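# Push chocolate bar row from steel table onto infeed belt

## Task

Push the line of chocolate bars from the steel table across onto the white infeed belt; it is done only when each bar rests flat and lies entirely on the belt.

## Robot and tools

Robot: two arms, left_arm and right_arm, each ending in a five-finger hand (left hand on left_arm, a mirror of the right hand on right_arm). Base poses in the scene frame: left_arm at (+0.035, +0.268, 0) m, right_arm at (+0.038, -0.370, 0) m, both facing almost straight along +x. A camera stand sits behind the arms.

Frames. The scene frame has its origin at table-top height, midway between the nominal bases; +x points out over the table, +y toward left_arm, +z up. Reported hand positions (metres) and quaternions (wxyz) are in this frame. Each arm is steered by its hand point: a spot 0.05 m in front of the palm, with +z along the straight fingers, +y out of the palm, +x across the palm away from the thumb on the right hand (toward the thumb on the left hand). Straight fingers extend about 0.06 to 0.07 m past the point and sit 0.06 m behind it along -y. A wrist bracket on the little-finger side can also strike things. Reports may be off by a few centimetres, and an arm resting in free air often sits 1 to 3 cm (sometimes 5 cm) below what was commanded.

The 28-number row (used by execute_actions and move): one flat list covering both arms, every value in [-1, 1]. Order: left_arm dx, dy, dz, rx, ry, rz; then left hand little, ring, middle, index, thumb_bend, thumb_turn, force_limit, speed; then the same 14 for right_arm. The six pose numbers are an offset, not a pose: they are measured from that arm's Hand target as it stood when the action or move began, along that Hand target's own axes. 1.0 equals 0.6 m for dx, dy, dz and 180 degrees for rx, ry, rz (together one rotation vector). All zeros means stay at (or re-request) the current Hand target; repeating an offset in a new call moves further. Finger numbers are absolute targets: +1 open/straight, -1 curled; thumb_turn +1 beside the palm, -1 across in front of it. force_limit runs from about 0 N at -1 to 10 N at +1 (15 N for the two thumb motors); speed goes from near zero at -1 to full at +0.48 and above. No hand number means 'unchanged', so to keep a hand as it is, resend the last eight numbers actually sent for it (or, before any were sent, its hand_measured six plus hand_force_limit and hand_speed). A fully open hand is +1 on all six motors.

Tools:
- execute_actions(actions, cameras): actions is a list of actions; each action is a list of up to 15 rows (each row one 1/30 s step; a short list repeats its last row). Every row in an action counts from the same start pose. An empty actions list just returns state and all camera images.
- move(target, speed, blend, blocking, cameras): target is one 28-number row or a list of up to 15 rows, each offset measured from the starting Hand targets (not from the previous row). speed is the path top speed in m/s, 0.002 to 4.3, default 0.25 (turn rate up to twice that in rad/s); one value or one per target. blend (m) rounds corners in a list; 0 stops at each. blocking=false returns after about 0.5 s while motion continues. Paths end together, take at least 0.5 s, and are cut off after 10 s. Nothing is avoided automatically, and routing near an arm's own base can flip its shoulder, so steer around it.
- wait(seconds 0 to 10, cameras): lets time pass holding current commands.
- stop(cameras): brakes a running move.
- zoom_image(camera, region [x0, y0, x1, y1] in pixels, at most 504 by 504): closer look at the latest image of cam_high, cam_low, cam_left_wrist or cam_right_wrist (each 672x504).
- show_instructions(): shows the reference images.
- finished_scene(scene=1): ends the scene for good.

Results. Each call gives each arm's hand position and orientation, its Hand target (the last commanded pose after clipping; the next offsets start here), joint positions, velocities and torques, and per hand hand_measured, hand_stopped_by (moving, target, force, stalled, fault), hand_load_n, hand_force_limit, hand_speed. A move adds a 'move:' line: done (within 10 mm and 2 degrees), off_target, moving, held or fault, plus limits such as paced (pose clipped) or held (steps withheld). Neither done nor off_target proves contact or its absence. Calls that ran actions also list some intermediate positions. Orientation commands are clipped to 40 degrees from the current one per step.

For this job, a sweeping push is likely: lower an open or flat hand behind the bar row at table level and slide the row toward the belt at low speed. Keep contact gentle: a faster move or a target set deep past the contact pushes harder, and a blocked arm keeps pressing until you command its target back past the hand point. To end a push, pull back.

Avoid: letting any bar fall off or be left off the table (fails the task), bars flipping or landing crooked, dropping or flinging things, hitting fixed or heavy things, hard pushes, the two arms pressing or colliding (can end the scene), loading the fingers too hard, and long stretched or straining poses, which heat motors (MOTOR HOT warns; at 100 °C that arm drops and stays disabled 30 to 60 s). Something may occasionally nudge a loose bar, so check the cameras before finishing, and smooth, quick motion is preferred.

Each tool is called after "Emit:" as a command line: name --argument value for each argument, lists and objects as JSON in quotes; but a table of rows of numbers goes row by row, as --pt "numbers of a row", without its own name.

Reference images:

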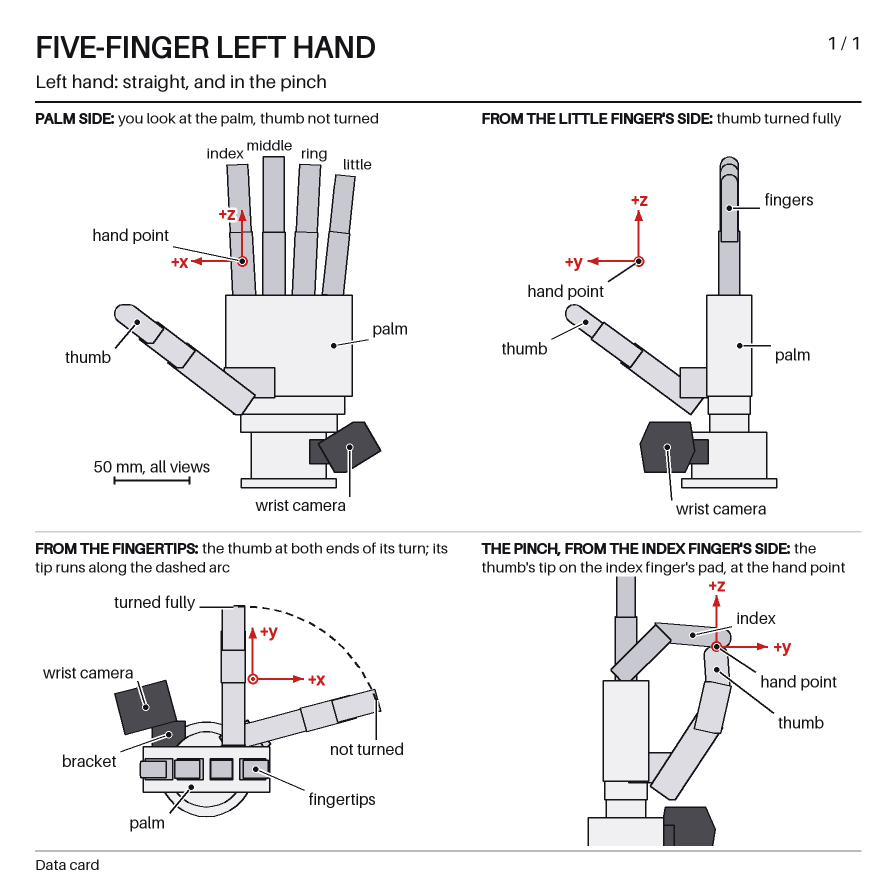

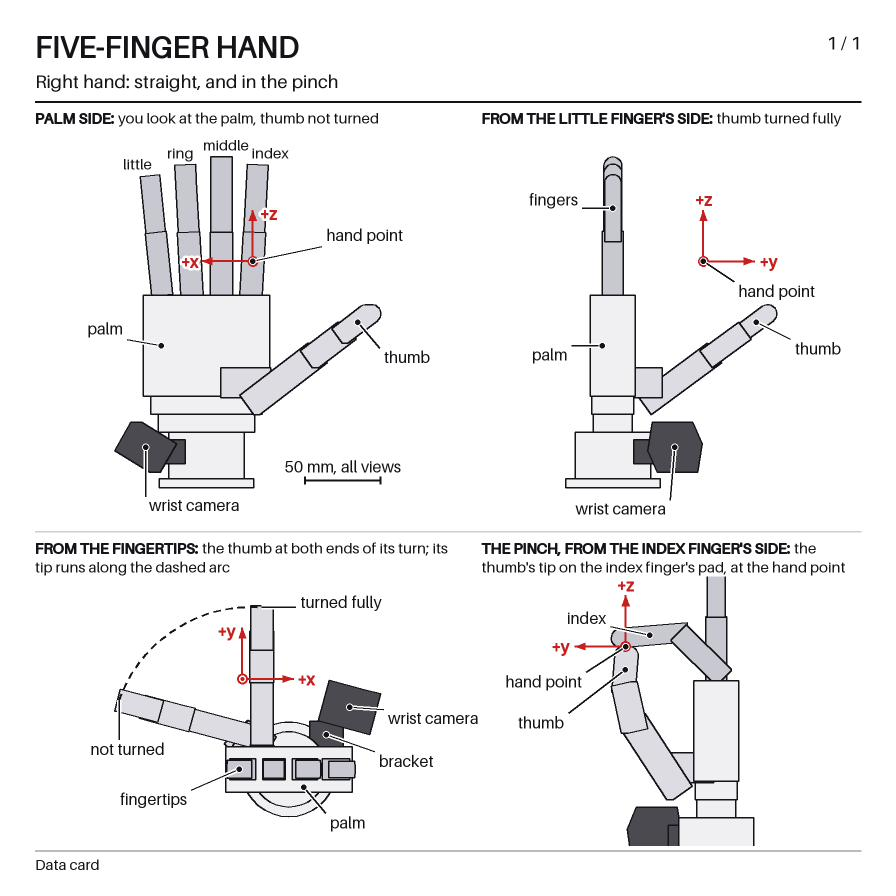

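## Session

Emit:
execute_actions --actions '[]'

Scene clock: 0.00 s.
left_arm: end_effector_position=(+0.6401, +0.2923, +0.2593) hand_measured=(+1.000, +1.000, +1.000, +1.000, +1.000, +1.000) hand_load_n=(+0.0, +0.0, +0.0, +0.0, +0.0, +0.0) hand_stopped_by=(target, target, target, target, target, target) hand_force_limit=0.00 hand_speed=-0.80 end_effector_quat_wxyz=(-0.022, -0.508, +0.776, -0.374) | right_arm: end_effector_position=(+0.4421, -0.1342, +0.2196) hand_measured=(+1.000, +1.000, +1.000, +1.000, +1.000, +1.000) hand_load_n=(+0.0, +0.0, +0.0, +0.0, +0.0, +0.0) hand_stopped_by=(target, target, target, target, target, target) hand_force_limit=0.00 hand_speed=-0.80 end_effector_quat_wxyz=(-0.535, +0.714, -0.448, +0.058)
Joint positions: left_arm=[0.209 1.938 2.022 -1.4 0.733 0.562] | right_arm=[0.215 1.162 0.818 -0.195 -0.608 0.123]
Joint velocities: within noise
Joint torques (N m): no reading
Heat: left arm: hottest shoulder 34 °C; right arm: hottest waist 33 °C.
Hand target: left_arm +0.6454, +0.2936, +0.2691; -0.009, -0.503, +0.777, -0.378 | right_arm +0.4495, -0.1326, +0.2334; -0.544, +0.711, -0.440, +0.067

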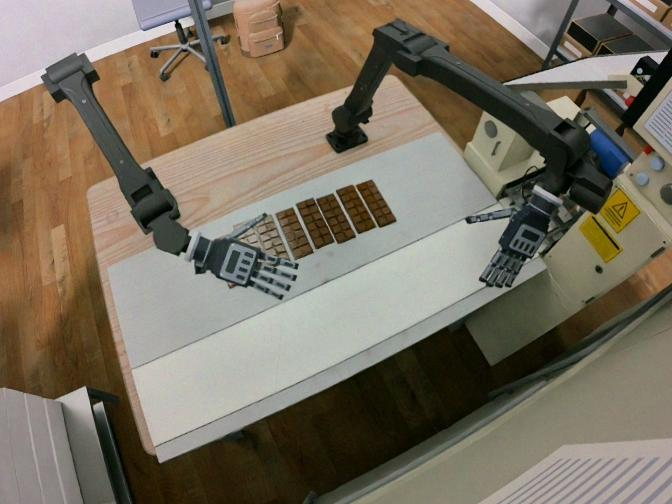

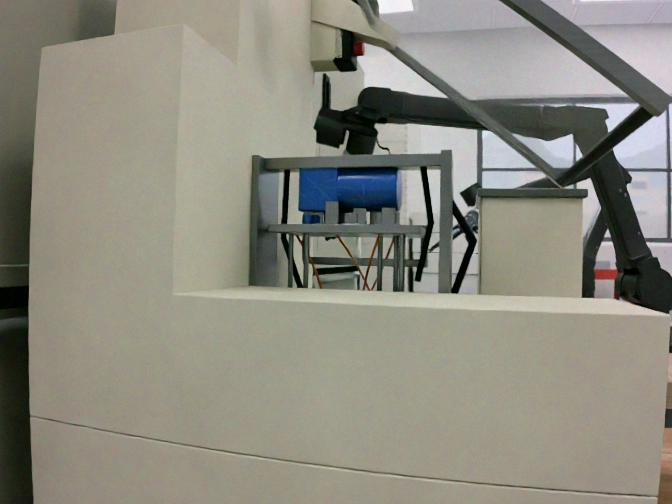

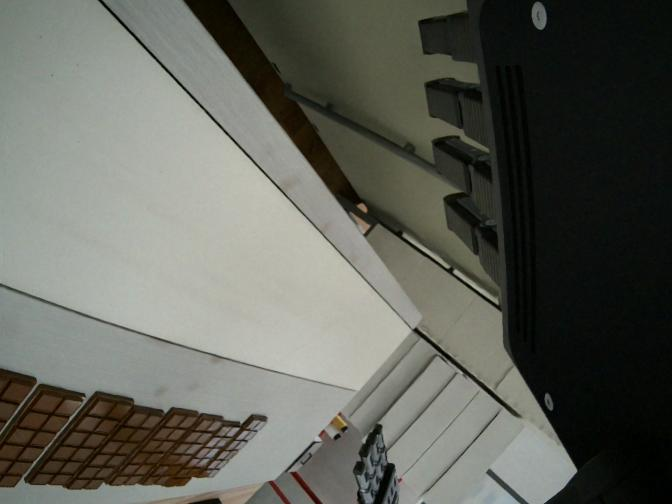

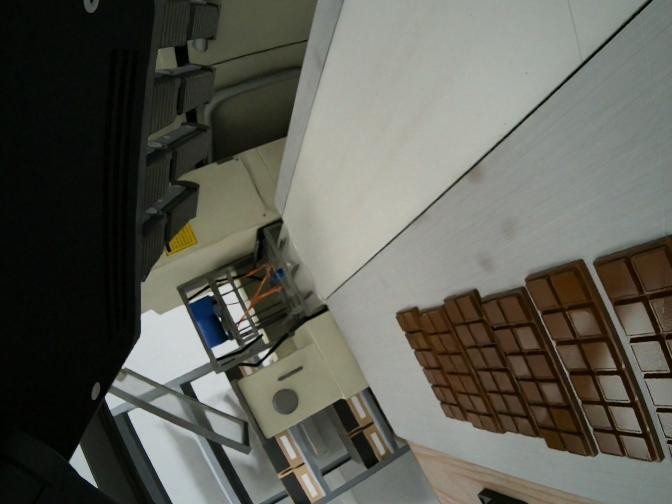

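Emit:
zoom_image --camera "cam_high" --region '[200, 150, 420, 310]'

Emit:
zoom_image --camera "cam_high" --region '[80, 150, 560, 480]'

Scaled by 2.291 from the camera's 672x504 image, which has a finer 960x720 frame.

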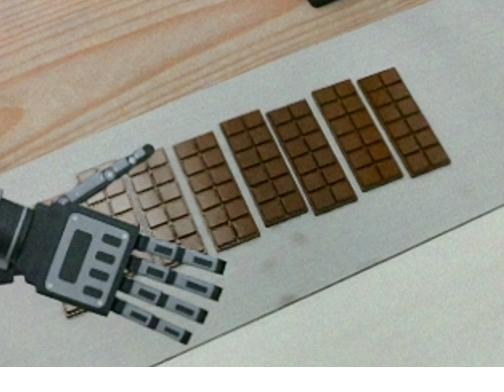

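Scaled by 1.050 from the camera's 672x504 image, which has a finer 960x720 frame.

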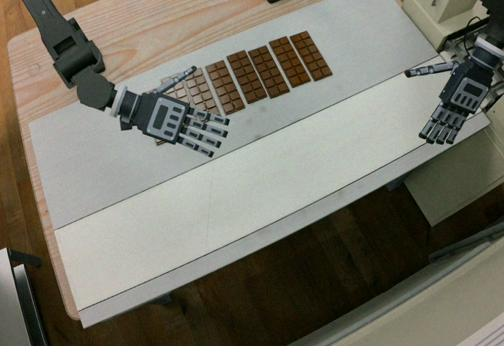

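Emit:
zoom_image --camera "cam_right_wrist" --region '[290, 120, 672, 504]'

Emit:
zoom_image --camera "cam_left_wrist" --region '[0, 250, 400, 504]'

Emit:
zoom_image --camera "cam_high" --region '[200, 200, 310, 310]'

Scaled by 1.312 from the camera's 672x504 image, which has a finer 960x720 frame.

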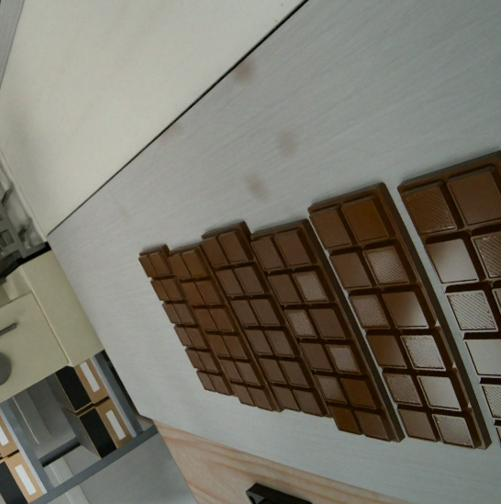

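Scaled by 1.260 from the camera's 672x504 image, which has a finer 960x720 frame.

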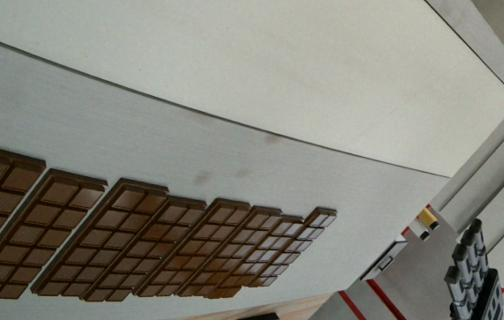

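Scaled by 4.582 from the camera's 672x504 image, which has a finer 960x720 frame.

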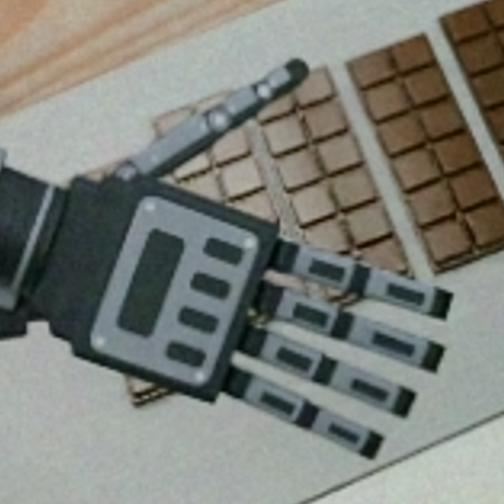

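Emit:
move --target '[0.4767,0.3777,-0.1147,-0.1716,-0.18,-0.1274,1,1,1,1,1,1,0,-0.8,-0.1612,0.046,-0.2198,-0.2936,0.2292,0.1302,1,1,1,1,1,1,0,-0.8]' --speed 0.3 --cameras '["all"]'

Scene clock: 116.77 s.
left_arm: end_effector_position=(+0.3067, +0.1616, +0.3004) hand_measured=(+1.000, +1.000, +1.000, +1.000, +1.000, +1.000) hand_load_n=(+0.0, +0.0, +0.0, +0.0, +0.0, +0.0) hand_stopped_by=(target, target, target, target, target, target) hand_force_limit=0.00 hand_speed=-0.80 end_effector_quat_wxyz=(-0.007, +0.705, -0.709, +0.018) | right_arm: end_effector_position=(+0.2919, -0.1671, +0.2841) hand_measured=(+1.000, +1.000, +1.000, +1.000, +1.000, +1.000) hand_load_n=(+0.0, +0.0, +0.0, +0.0, +0.0, +0.0) hand_stopped_by=(target, target, target, target, target, target) hand_force_limit=0.00 hand_speed=-0.80 end_effector_quat_wxyz=(+0.001, +0.709, -0.706, -0.005)
Joint positions: left_arm=[-0.26 1.216 1.376 -1.693 0.007 -0.216] | right_arm=[0.492 1.285 1.386 -1.677 -0.008 0.494]
Joint torques (N m): left_arm=[1.55 -5.83 6.68 0.25 -0.07 -0.13] | right_arm=[1.08 -8.82 12.63 0.32 -0.01 0.19]
Heat: left arm: hottest elbow 39 °C; right arm: hottest elbow 38 °C.
Hand target: left_arm +0.3002, +0.1604, +0.3002; +0.000, +0.707, -0.707, +0.000 | right_arm +0.3002, -0.1597, +0.3003; +0.000, +0.707, -0.707, +0.000
Off the commanded pose: left_arm 0.007 m, 2 deg | right_arm 0.019 m, 1 deg.
joint sent to its limit (left arm) — joint 4 (wrist pitch), lower limit. The joint targets still meet the commanded pose.
joint sent to its limit (right arm) — joint 4 (wrist pitch), lower limit. The joint targets still meet the commanded pose.
move: off_target (right_arm)
camera_calibration:
cam_left_wrist: T_world_to_cam=[[0.96732, -0.245867, 0.0619717, -0.280801], [-0.249421, -0.878717, 0.406996, 0.113222], [-0.0456114, -0.409153, -0.911325, 0.466621], [0, 0, 0, 1]] pos_world=[0.321147, 0.22137, 0.396564]
cam_right_wrist: T_world_to_cam=[[-0.969259, -0.24326, 0.0368984, 0.229141], [-0.201162, 0.869846, 0.450447, 0.0871208], [-0.141672, 0.429178, -0.89204, 0.478727], [0, 0, 0, 1]] pos_world=[0.307445, -0.2255, 0.379346]

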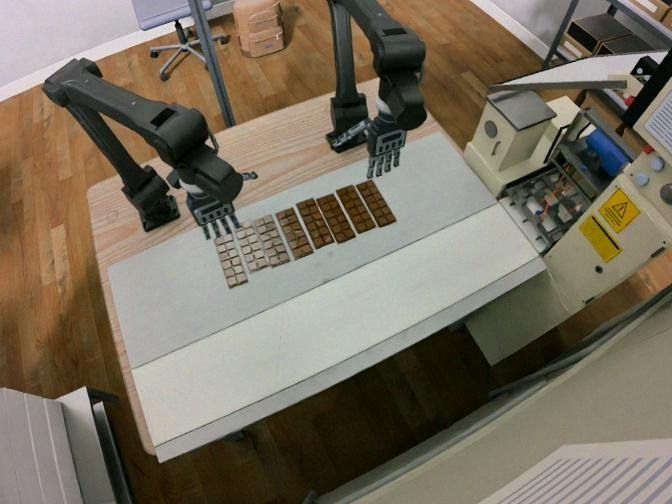

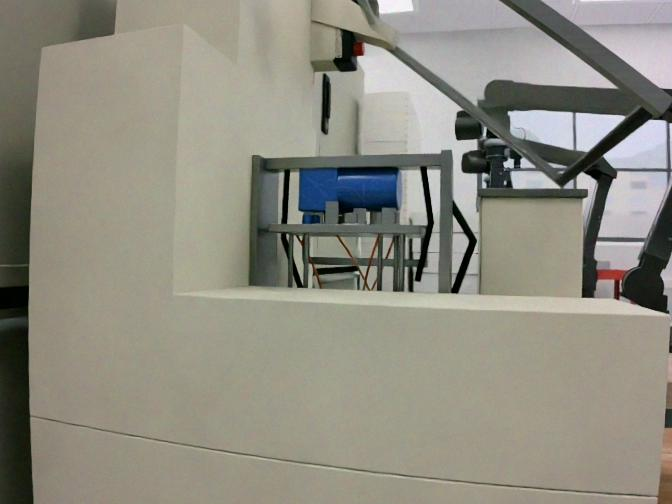

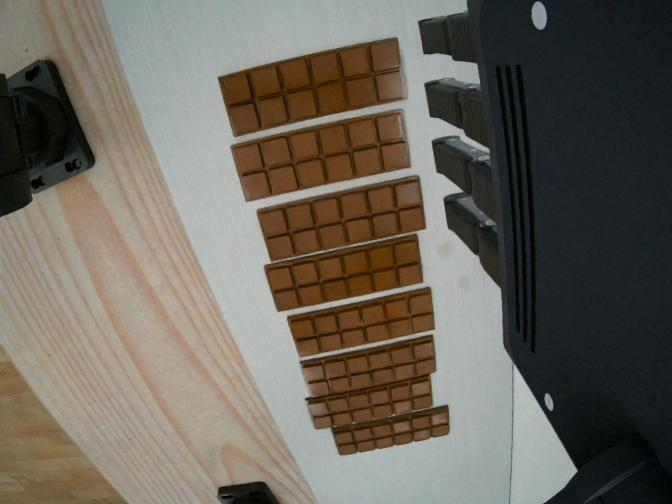

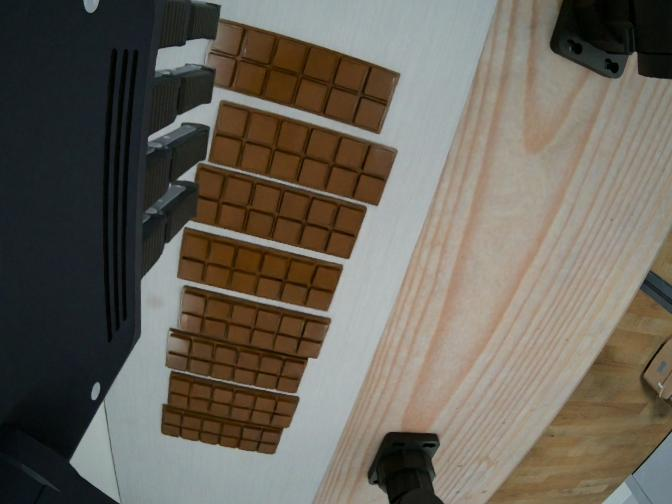

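Emit:
zoom_image --camera "cam_left_wrist" --region '[210, 200, 530, 470]'

Emit:
zoom_image --camera "cam_high" --region '[180, 120, 460, 310]'

Emit:
zoom_image --camera "cam_right_wrist" --region '[80, 0, 420, 330]'

Scaled by 1.575 from the camera's 672x504 image, which has a finer 960x720 frame.

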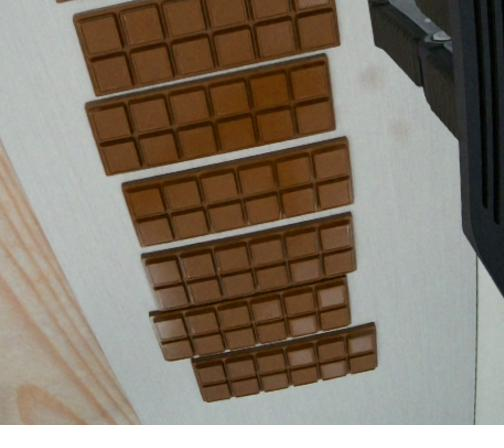

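Scaled by 1.800 from the camera's 672x504 image, which has a finer 960x720 frame.

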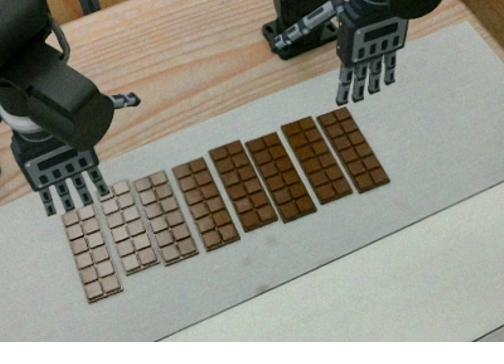

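Scaled by 1.482 from the camera's 672x504 image, which has a finer 960x720 frame.

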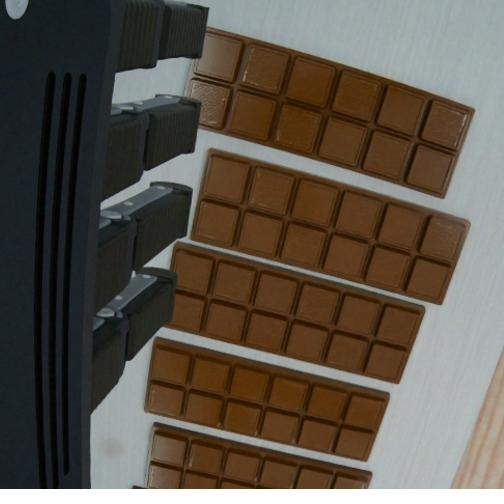

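Emit:
move --target '[-0.0753,0.2487,0.2837,0.001,-0.0444,0.0138,-1,-0.9,1,1,1,1,0,0,0.04,0.2603,0.2838,-0.0012,0.0444,0.0166,-1,-0.9,1,1,1,1,0,0]' --speed 0.25 --cameras '["cam_high","cam_left_wrist","cam_right_wrist"]'

Scene clock: 250.37 s.
left_arm: end_effector_position=(+0.1527, +0.2067, +0.1331) hand_measured=(-1.000, -0.900, +1.000, +1.000, +1.000, +1.000) hand_load_n=(+0.0, +0.0, +0.0, +0.0, +0.0, +0.0) hand_stopped_by=(target, target, target, target, target, target) hand_force_limit=0.00 hand_speed=0.00 end_effector_quat_wxyz=(-0.047, +0.689, -0.721, -0.051) | right_arm: end_effector_position=(+0.1445, -0.1852, +0.1306) hand_measured=(-1.000, -0.900, +1.000, +1.000, +1.000, +1.000) hand_load_n=(+0.5, +0.0, +0.0, +0.0, -0.5, +0.0) hand_stopped_by=(target, target, target, target, target, target) hand_force_limit=0.00 hand_speed=0.00 end_effector_quat_wxyz=(+0.058, +0.688, -0.722, +0.046)
Joint positions: left_arm=[-0.363 0.827 0.69 -1.481 -0.13 -0.281] | right_arm=[0.811 1.029 0.791 -1.453 0.086 0.87]
Joint torques (N m): left_arm=[1.32 -0.73 6.53 0.62 -0.19 -0.14] | right_arm=[1.14 -5.3 7.3 0.73 0.06 0.19]
Heat: left arm: hottest shoulder 36 °C; right arm: hottest elbow 42 °C.
Hand target: left_arm +0.1510, +0.2056, +0.1299; -0.050, +0.689, -0.721, -0.048 | right_arm +0.1440, -0.1837, +0.1299; +0.051, +0.686, -0.724, +0.048
Off the commanded pose: left_arm 0.004 m, 1 deg | right_arm 0.002 m, 1 deg.
move: done
camera_calibration:
cam_left_wrist: T_world_to_cam=[[0.958008, -0.286179, -0.0179244, -0.0901135], [-0.270118, -0.921682, 0.278459, 0.211625], [-0.0962098, -0.261924, -0.960281, 0.309356], [0, 0, 0, 1]] pos_world=[0.173256, 0.25029, 0.236525]
cam_right_wrist: T_world_to_cam=[[-0.979894, -0.184166, 0.0767448, 0.0948536], [-0.151571, 0.937277, 0.313908, 0.165542], [-0.129742, 0.295965, -0.946347, 0.309435], [0, 0, 0, 1]] pos_world=[0.158185, -0.229272, 0.233589]
Images, in order (width x height): cam_high 672x504, cam_left_wrist 672x504, cam_right_wrist 672x504.

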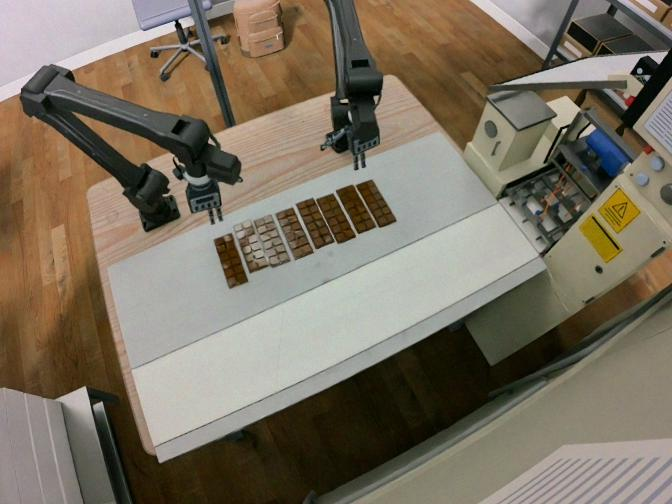

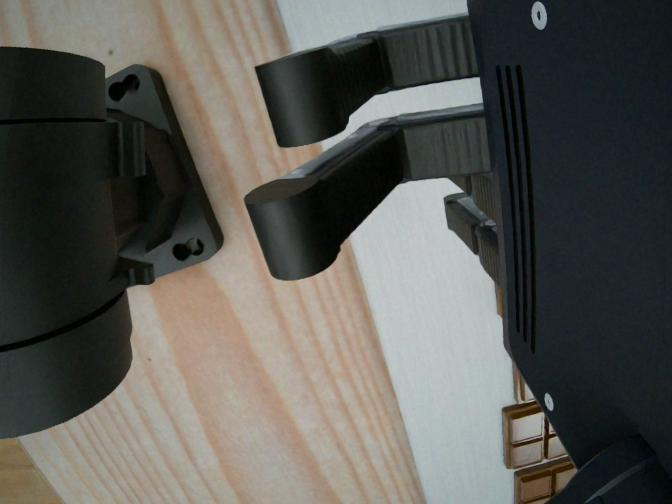

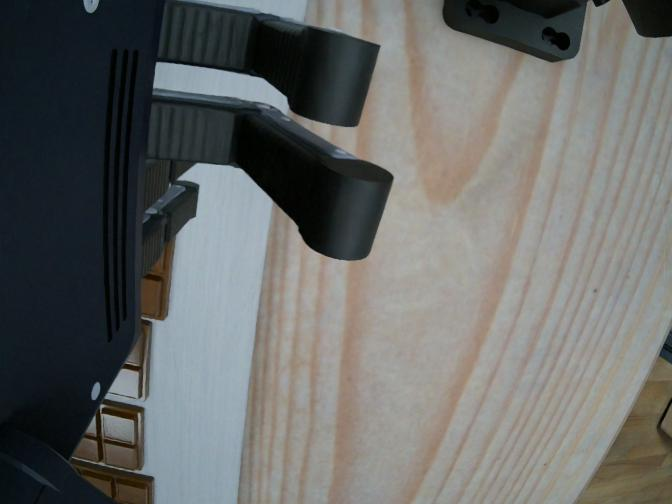

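Emit:
zoom_image --camera "cam_high" --region '[180, 120, 420, 300]'

Scaled by 2.100 from the camera's 672x504 image, which has a finer 960x720 frame.

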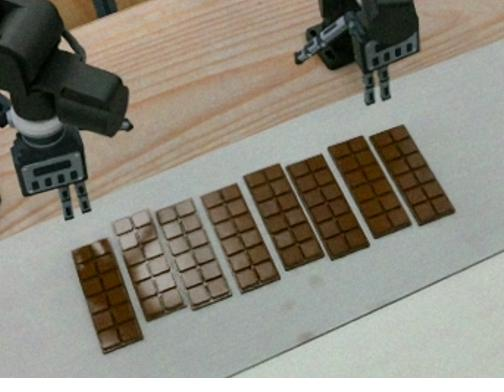

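Emit:
move --target '[0.0116,0,0.0825,0,0,0,-1,-0.9,1,1,1,1,0,0,-0.0116,0,0.0825,0,0,0,-1,-0.9,1,1,1,1,0,0]' --speed 0.12 --cameras '["cam_high","cam_left_wrist","cam_right_wrist"]'

Scene clock: 256.17 s.
left_arm: end_effector_position=(+0.1516, +0.2073, +0.0970) hand_measured=(-1.000, -0.900, +1.000, +1.000, +1.000, +1.000) hand_load_n=(+0.0, +0.0, -6.5, +0.0, +0.0, +0.0) hand_stopped_by=(target, target, target, target, target, target) hand_force_limit=0.00 hand_speed=0.00 end_effector_quat_wxyz=(-0.052, +0.690, -0.721, -0.043) | right_arm: end_effector_position=(+0.1437, -0.1868, +0.0970) hand_measured=(-1.000, -0.900, +1.000, +1.000, +1.000, +1.000) hand_load_n=(+0.0, +0.0, -3.5, +0.0, +0.0, +0.0) hand_stopped_by=(target, target, target, target, target, target) hand_force_limit=0.00 hand_speed=0.00 end_effector_quat_wxyz=(+0.049, +0.688, -0.723, +0.047)
Joint positions: left_arm=[-0.363 0.827 0.597 -1.368 -0.132 -0.281] | right_arm=[0.811 1.04 0.708 -1.343 0.089 0.871]
Joint torques (N m): left_arm=[1.26 1.79 4.86 2.07 -0.14 -0.14] | right_arm=[0.97 -1.85 5.15 2.21 -0.02 0.17]
Heat: left arm: hottest shoulder 36 °C; right arm: hottest elbow 41 °C.
Hand target: left_arm +0.1510, +0.2056, +0.0799; -0.050, +0.690, -0.721, -0.048 | right_arm +0.1440, -0.1838, +0.0798; +0.051, +0.686, -0.724, +0.048
Off the commanded pose: left_arm 0.017 m, 1 deg | right_arm 0.017 m, 0 deg.
move: off_target (left_arm, right_arm)
camera_calibration:
cam_left_wrist: T_world_to_cam=[[0.958269, -0.285868, 0.000829118, -0.0913491], [-0.274854, -0.920544, 0.277586, 0.22261], [-0.0785897, -0.26623, -0.9607, 0.272989], [0, 0, 0, 1]] pos_world=[0.170176, 0.251486, 0.200543]
cam_right_wrist: T_world_to_cam=[[-0.980913, -0.184417, 0.0616436, 0.0979509], [-0.155401, 0.934056, 0.321543, 0.17669], [-0.116876, 0.305826, -0.944886, 0.277854], [0, 0, 0, 1]] pos_world=[0.156014, -0.23195, 0.199689]
Images, in order (width x height): cam_high 672x504, cam_left_wrist 672x504, cam_right_wrist 672x504.

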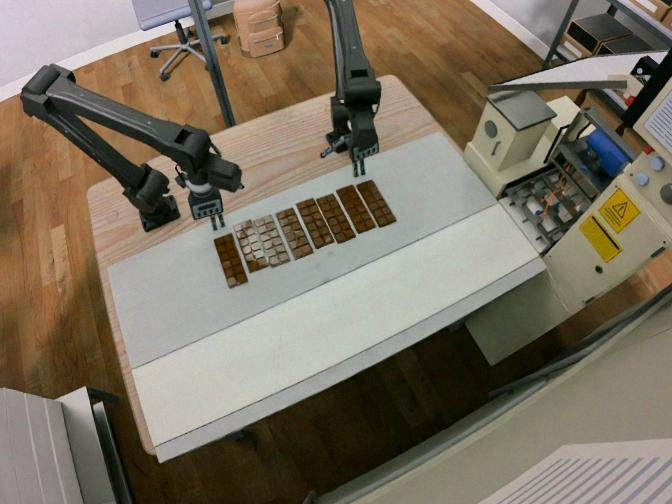

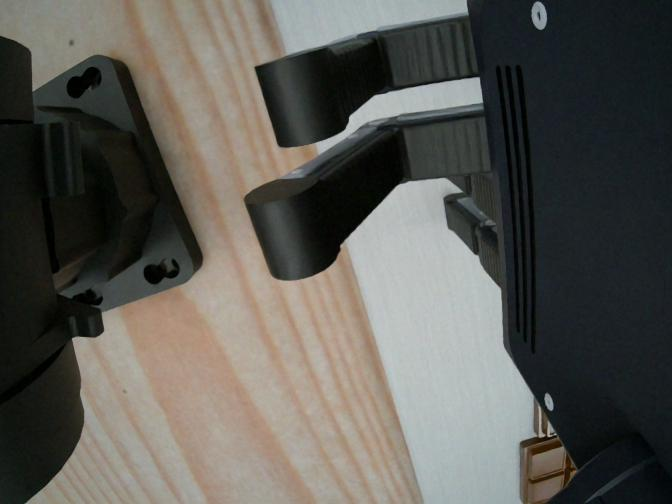

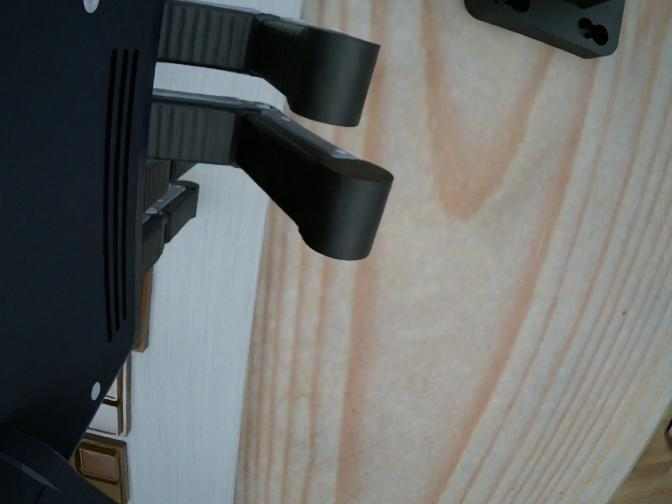

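Emit:
move --pt "-0.0033 0 -0.0231 0 0 0 -1 -0.9 1 1 1 1 0 0 0.0033 0 -0.0231 0 0 0 -1 -0.9 1 1 1 1 0 0" --pt "-0.0033 -0.15 -0.0231 0 0 0 -1 -0.9 1 1 1 1 0 0 0.0033 -0.15 -0.0231 0 0 0 -1 -0.9 1 1 1 1 0 0" --speed 0.1 --cameras '["cam_high","cam_left_wrist","cam_right_wrist"]'

Scene clock: 278.13 s.
left_arm: end_effector_position=(+0.2101, +0.2064, +0.0999) hand_measured=(-1.000, -0.900, +0.998, +1.000, +1.000, +1.000) hand_load_n=(+0.0, +0.0, -12.5, +0.0, +0.0, +0.0) hand_stopped_by=(target, target, target, target, target, target) hand_force_limit=0.00 hand_speed=0.00 end_effector_quat_wxyz=(+0.034, -0.683, +0.726, +0.073) | right_arm: end_effector_position=(+0.2064, -0.1974, +0.0995) hand_measured=(-1.000, -0.900, +0.998, +1.000, +1.000, +1.000) hand_load_n=(+0.0, +0.0, -8.5, +0.0, +0.0, +0.0) hand_stopped_by=(target, target, target, target, target, target) hand_force_limit=0.00 hand_speed=0.00 end_effector_quat_wxyz=(+0.075, +0.691, -0.718, +0.036)
Joint positions: left_arm=[-0.293 1.079 0.731 -1.311 -0.135 -0.2] | right_arm=[0.613 1.203 0.821 -1.328 0.093 0.664]
Joint torques (N m): left_arm=[3.02 0.26 8.95 2.95 -0.19 -0.03] | right_arm=[-0.79 -3.72 9.69 2.54 0.63 0.01]
Heat: left arm: hottest shoulder 35 °C; right arm: hottest elbow 38 °C.
Hand target: left_arm +0.2408, +0.2018, +0.0939; -0.050, +0.690, -0.721, -0.048 | right_arm +0.2339, -0.1885, +0.0939; +0.051, +0.687, -0.724, +0.048
Off the commanded pose: left_arm 0.032 m, 4 deg | right_arm 0.029 m, 3 deg.
move: off_target (left_arm, right_arm)
camera_calibration:
cam_left_wrist: T_world_to_cam=[[0.952641, -0.295992, -0.0697385, -0.137366], [-0.266247, -0.922644, 0.278999, 0.235402], [-0.146925, -0.247218, -0.957756, 0.290295], [0, 0, 0, 1]] pos_world=[0.236187, 0.248299, 0.202775]
cam_right_wrist: T_world_to_cam=[[-0.974779, -0.189553, 0.11779, 0.149434], [-0.144981, 0.939125, 0.311488, 0.195291], [-0.169663, 0.286555, -0.942921, 0.297738], [0, 0, 0, 1]] pos_world=[0.224494, -0.240395, 0.202311]
Images, in order (width x height): cam_high 672x504, cam_left_wrist 672x504, cam_right_wrist 672x504.

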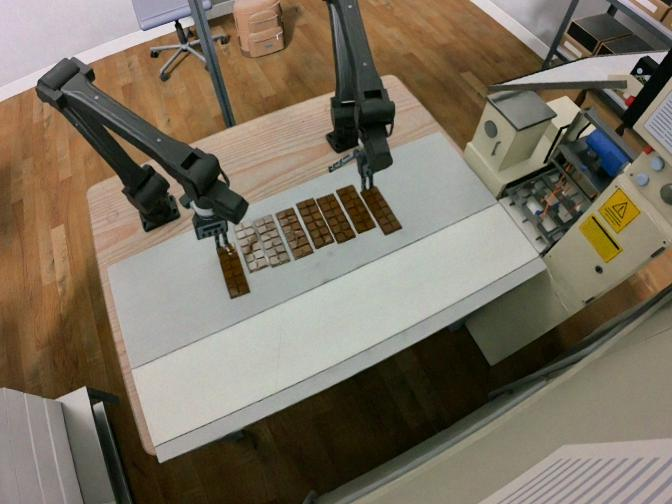

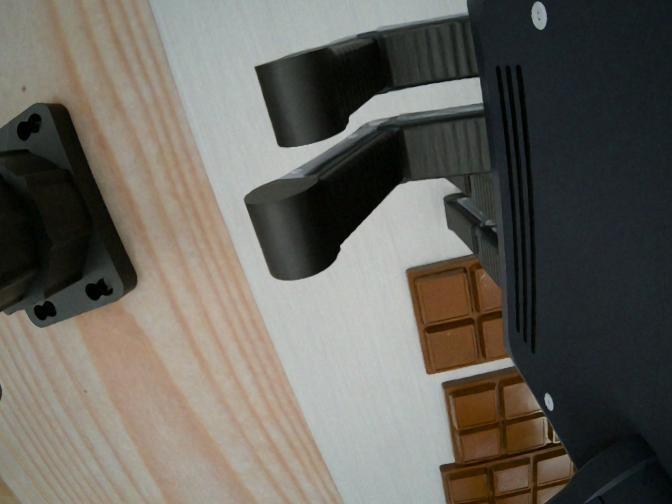

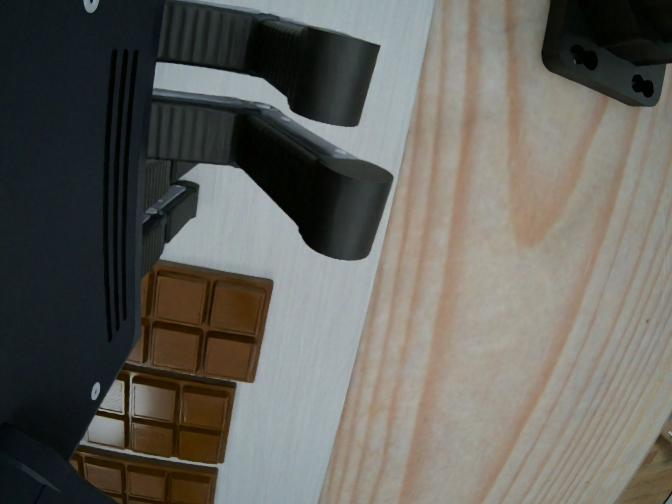

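Emit:
move --pt "-0.0035 0 -0.0248 0 0 0 -1 -0.9 1 1 1 1 0 0 0.0023 0 -0.0165 0 0 0 -1 -0.9 1 1 1 1 0 0" --pt "-0.0035 -0.1 -0.0248 0 0 0 -1 -0.9 1 1 1 1 0 0 0.0023 -0.1 -0.0165 0 0 0 -1 -0.9 1 1 1 1 0 0" --speed 0.1 --cameras '["cam_high"]'

Scene clock: 284.40 s.
left_arm: end_effector_position=(+0.2699, +0.2018, +0.1005) hand_measured=(-1.000, -0.900, +1.000, +1.000, +1.000, +1.000) hand_load_n=(+0.0, +0.0, -4.0, +0.0, +0.0, +0.0) hand_stopped_by=(target, target, target, target, target, target) hand_force_limit=0.00 hand_speed=0.00 end_effector_quat_wxyz=(+0.033, -0.686, +0.723, +0.073) | right_arm: end_effector_position=(+0.2676, -0.2003, +0.1001) hand_measured=(-1.000, -0.900, +1.000, +1.000, +1.000, +1.000) hand_load_n=(+0.0, +0.0, -4.0, +0.0, +0.0, +0.0) hand_stopped_by=(target, target, target, target, target, target) hand_force_limit=0.00 hand_speed=0.00 end_effector_quat_wxyz=(+0.076, +0.687, -0.721, +0.039)
Joint positions: left_arm=[-0.257 1.251 0.863 -1.267 -0.136 -0.171] | right_arm=[0.505 1.338 0.941 -1.302 0.113 0.566]
Joint torques (N m): left_arm=[2.9 -3.14 10.92 1.28 -0.19 0.04] | right_arm=[-0.32 -7.06 11.17 1.58 0.23 -0.06]
Heat: left arm: hottest shoulder 35 °C; right arm: hottest elbow 38 °C.
Hand target: left_arm +0.3007, +0.1990, +0.1088; -0.050, +0.689, -0.721, -0.048 | right_arm +0.2938, -0.1917, +0.1038; +0.051, +0.687, -0.724, +0.048
Off the commanded pose: left_arm 0.032 m, 3 deg | right_arm 0.028 m, 3 deg.
move: off_target (left_arm, right_arm)
Images, in order (width x height): cam_high 672x504.

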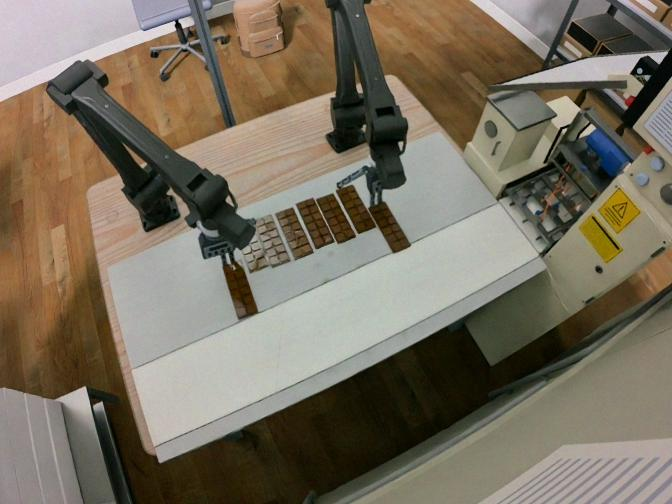

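Emit:
zoom_image --camera "cam_high" --region '[190, 170, 450, 340]'

Emit:
zoom_image --camera "cam_high" --region '[420, 160, 580, 300]'

Emit:
zoom_image --camera "cam_high" --region '[90, 320, 290, 480]'

Scaled by 1.938 from the camera's 672x504 image, which has a finer 960x720 frame.

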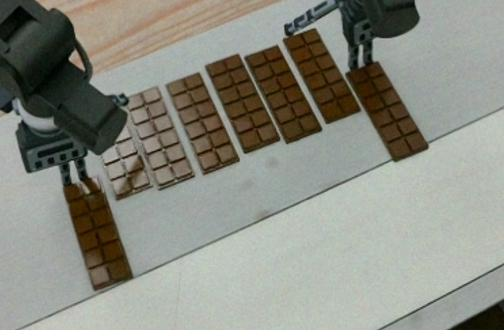

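Scaled by 3.150 from the camera's 672x504 image, which has a finer 960x720 frame.

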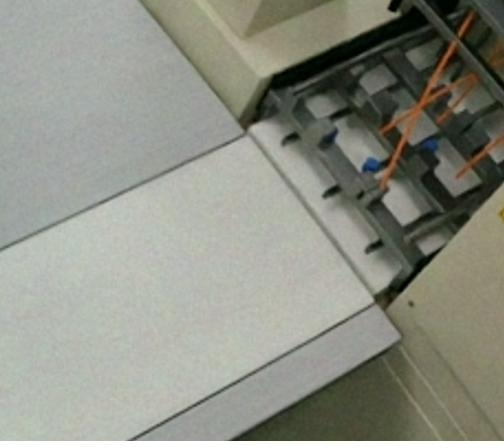

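Scaled by 2.520 from the camera's 672x504 image, which has a finer 960x720 frame.

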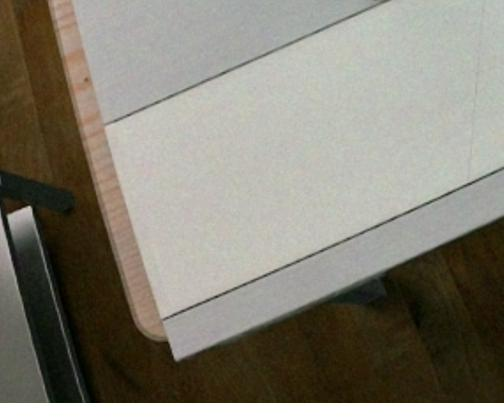

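Emit:
move --target '[-0.0009,-0.24,-0.0066,0,0,0,-1,-0.9,1,1,1,1,0,0,0.0014,-0.24,-0.0099,0,0,0,-1,-0.9,1,1,1,1,0,0]' --speed 0.1 --cameras '["cam_high","cam_left_wrist","cam_right_wrist"]'

Emit:
zoom_image --camera "cam_high" --region '[200, 190, 480, 370]'

Scene clock: 307.10 s.
left_arm: end_effector_position=(+0.4218, +0.1911, +0.1024) hand_measured=(-1.000, -0.900, +1.000, +1.000, +1.000, +1.000) hand_load_n=(+0.0, +0.0, -0.5, +0.0, +0.0, +0.0) hand_stopped_by=(target, target, target, target, target, target) hand_force_limit=0.00 hand_speed=0.00 end_effector_quat_wxyz=(-0.040, +0.689, -0.721, -0.060) | right_arm: end_effector_position=(+0.4186, -0.2011, +0.1015) hand_measured=(-1.000, -0.900, +1.000, +1.000, +1.000, +1.000) hand_load_n=(+0.0, +0.0, -1.0, +0.0, +0.0, +0.0) hand_stopped_by=(target, target, target, target, target, target) hand_force_limit=0.00 hand_speed=0.00 end_effector_quat_wxyz=(+0.064, +0.685, -0.724, +0.041)
Joint positions: left_arm=[-0.208 1.615 1.254 -1.259 -0.137 -0.125] | right_arm=[0.347 1.66 1.308 -1.304 0.126 0.412]
Joint torques (N m): left_arm=[2.9 -8.35 11.25 0.09 -0.18 0.06] | right_arm=[-0.15 -13.74 11.82 0.38 0.12 -0.04]
Heat: left arm: hottest elbow 39 °C; right arm: hottest elbow 38 °C.
Hand target: left_arm +0.4446, +0.1927, +0.1129; -0.050, +0.690, -0.721, -0.048 | right_arm +0.4375, -0.1993, +0.1099; +0.051, +0.686, -0.724, +0.048
Off the commanded pose: left_arm 0.025 m, 2 deg | right_arm 0.021 m, 2 deg.
move: off_target (left_arm, right_arm)
camera_calibration:
cam_left_wrist: T_world_to_cam=[[0.957483, -0.285566, -0.0409671, -0.350398], [-0.263325, -0.923112, 0.280221, 0.27575], [-0.117839, -0.257519, -0.959061, 0.309917], [0, 0, 0, 1]] pos_world=[0.444632, 0.234296, 0.205604]
cam_right_wrist: T_world_to_cam=[[-0.980046, -0.176375, 0.0916587, 0.362844], [-0.139464, 0.938732, 0.315171, 0.22621], [-0.141631, 0.296099, -0.944598, 0.326966], [0, 0, 0, 1]] pos_world=[0.43346, -0.245168, 0.204299]
Images, in order (width x height): cam_high 672x504, cam_left_wrist 672x504, cam_right_wrist 672x504.

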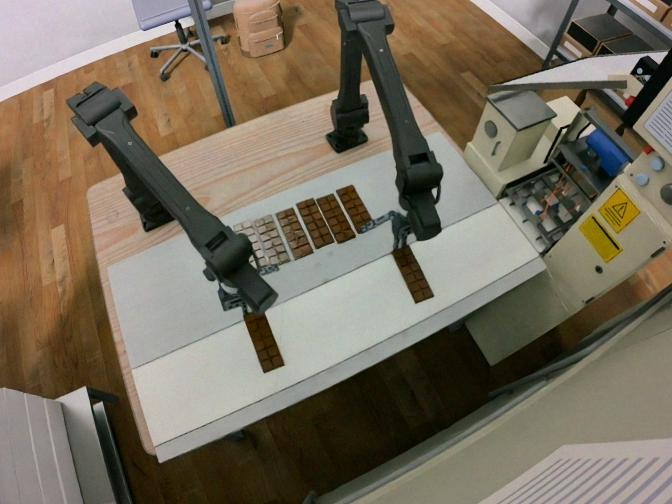

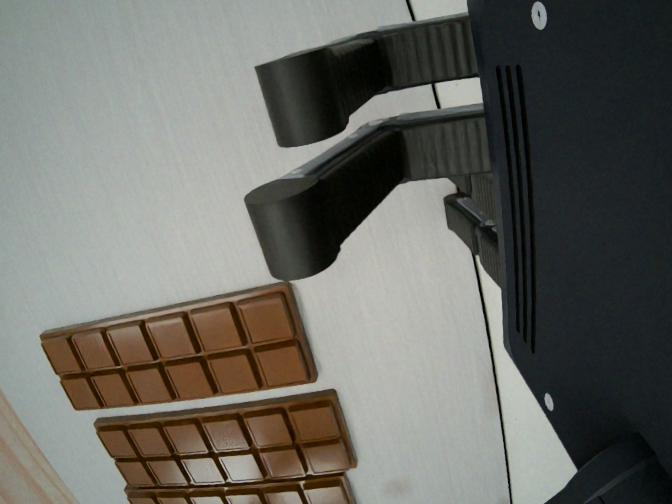

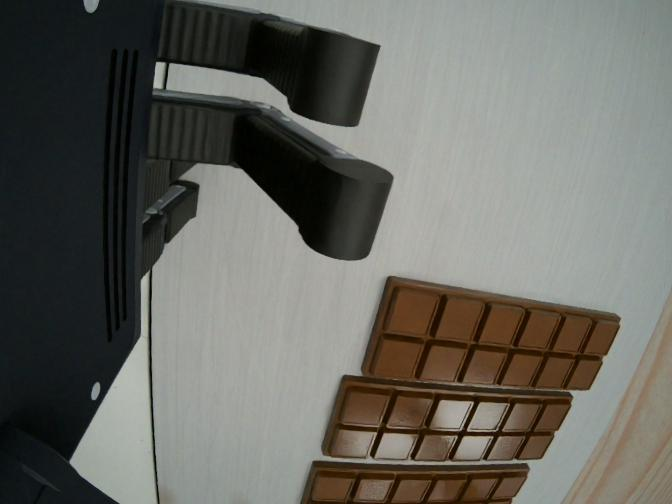

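Scaled by 1.800 from the camera's 672x504 image, which has a finer 960x720 frame.

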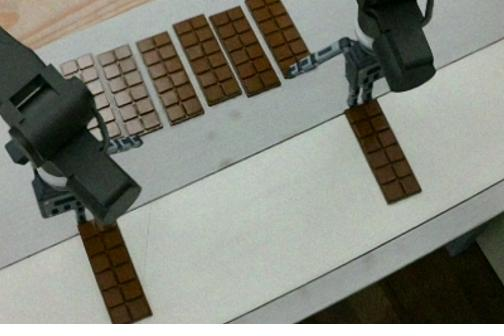

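Emit:
move --target '[0,-0.045,0,0,0,0,-1,-0.9,1,1,1,1,0,0,0,-0.045,0,0,0,0,-1,-0.9,1,1,1,1,0,0]' --speed 0.1 --cameras '["cam_high"]'

Emit:
zoom_image --camera "cam_high" --region '[220, 220, 340, 400]'

Emit:
zoom_image --camera "cam_high" --region '[360, 200, 500, 340]'

Scene clock: 315.83 s.
left_arm: end_effector_position=(+0.4489, +0.1893, +0.1034) hand_measured=(-1.000, -0.900, +1.000, +1.000, +1.000, +1.000) hand_load_n=(+0.0, +0.0, -0.5, +0.0, +0.0, +0.0) hand_stopped_by=(target, target, target, target, target, target) hand_force_limit=0.00 hand_speed=0.00 end_effector_quat_wxyz=(-0.040, +0.689, -0.722, -0.060) | right_arm: end_effector_position=(+0.4469, -0.2016, +0.1014) hand_measured=(-1.000, -0.900, +1.000, +1.000, +1.000, +1.000) hand_load_n=(+0.0, +0.0, -0.5, +0.0, +0.0, +0.0) hand_stopped_by=(target, target, target, target, target, target) hand_force_limit=0.00 hand_speed=0.00 end_effector_quat_wxyz=(+0.062, +0.686, -0.724, +0.042)
Joint positions: left_arm=[-0.202 1.68 1.34 -1.278 -0.137 -0.118] | right_arm=[0.326 1.722 1.39 -1.318 0.127 0.391]
Joint torques (N m): left_arm=[2.96 -9.23 11.3 0.09 -0.19 0.06] | right_arm=[-0.09 -14.68 11.74 0.24 0.12 -0.07]
Heat: left arm: hottest elbow 41 °C; right arm: hottest elbow 39 °C.
Hand target: left_arm +0.4717, +0.1914, +0.1130; -0.050, +0.690, -0.721, -0.048 | right_arm +0.4646, -0.2008, +0.1098; +0.051, +0.686, -0.724, +0.048
Off the commanded pose: left_arm 0.025 m, 2 deg | right_arm 0.020 m, 1 deg.
move: off_target (left_arm, right_arm)
Images, in order (width x height): cam_high 672x504.

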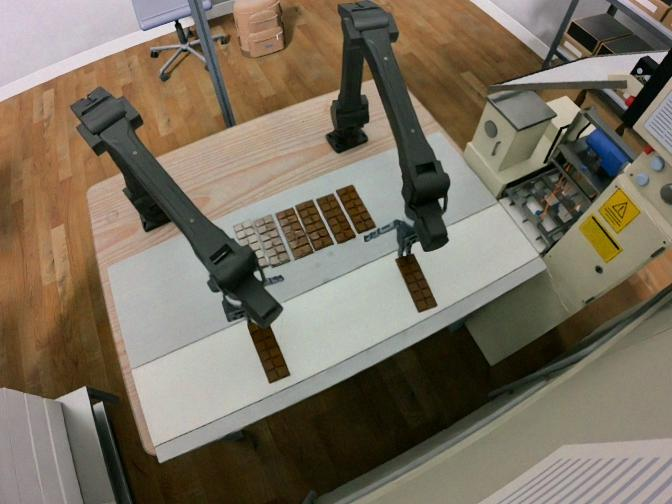

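Scaled by 2.800 from the camera's 672x504 image, which has a finer 960x720 frame.

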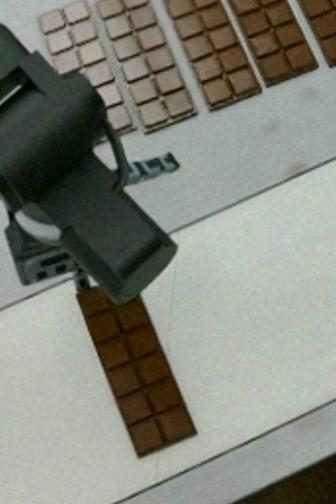

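Scaled by 3.600 from the camera's 672x504 image, which has a finer 960x720 frame.

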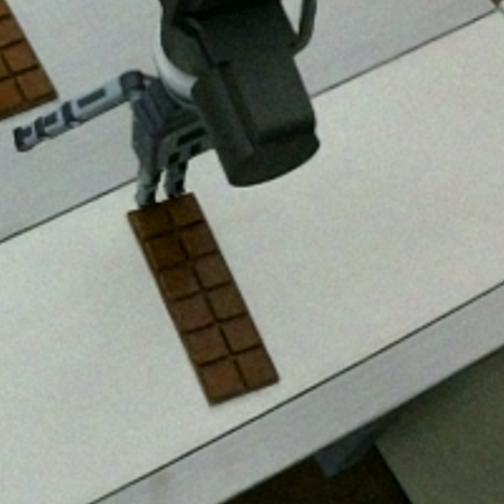

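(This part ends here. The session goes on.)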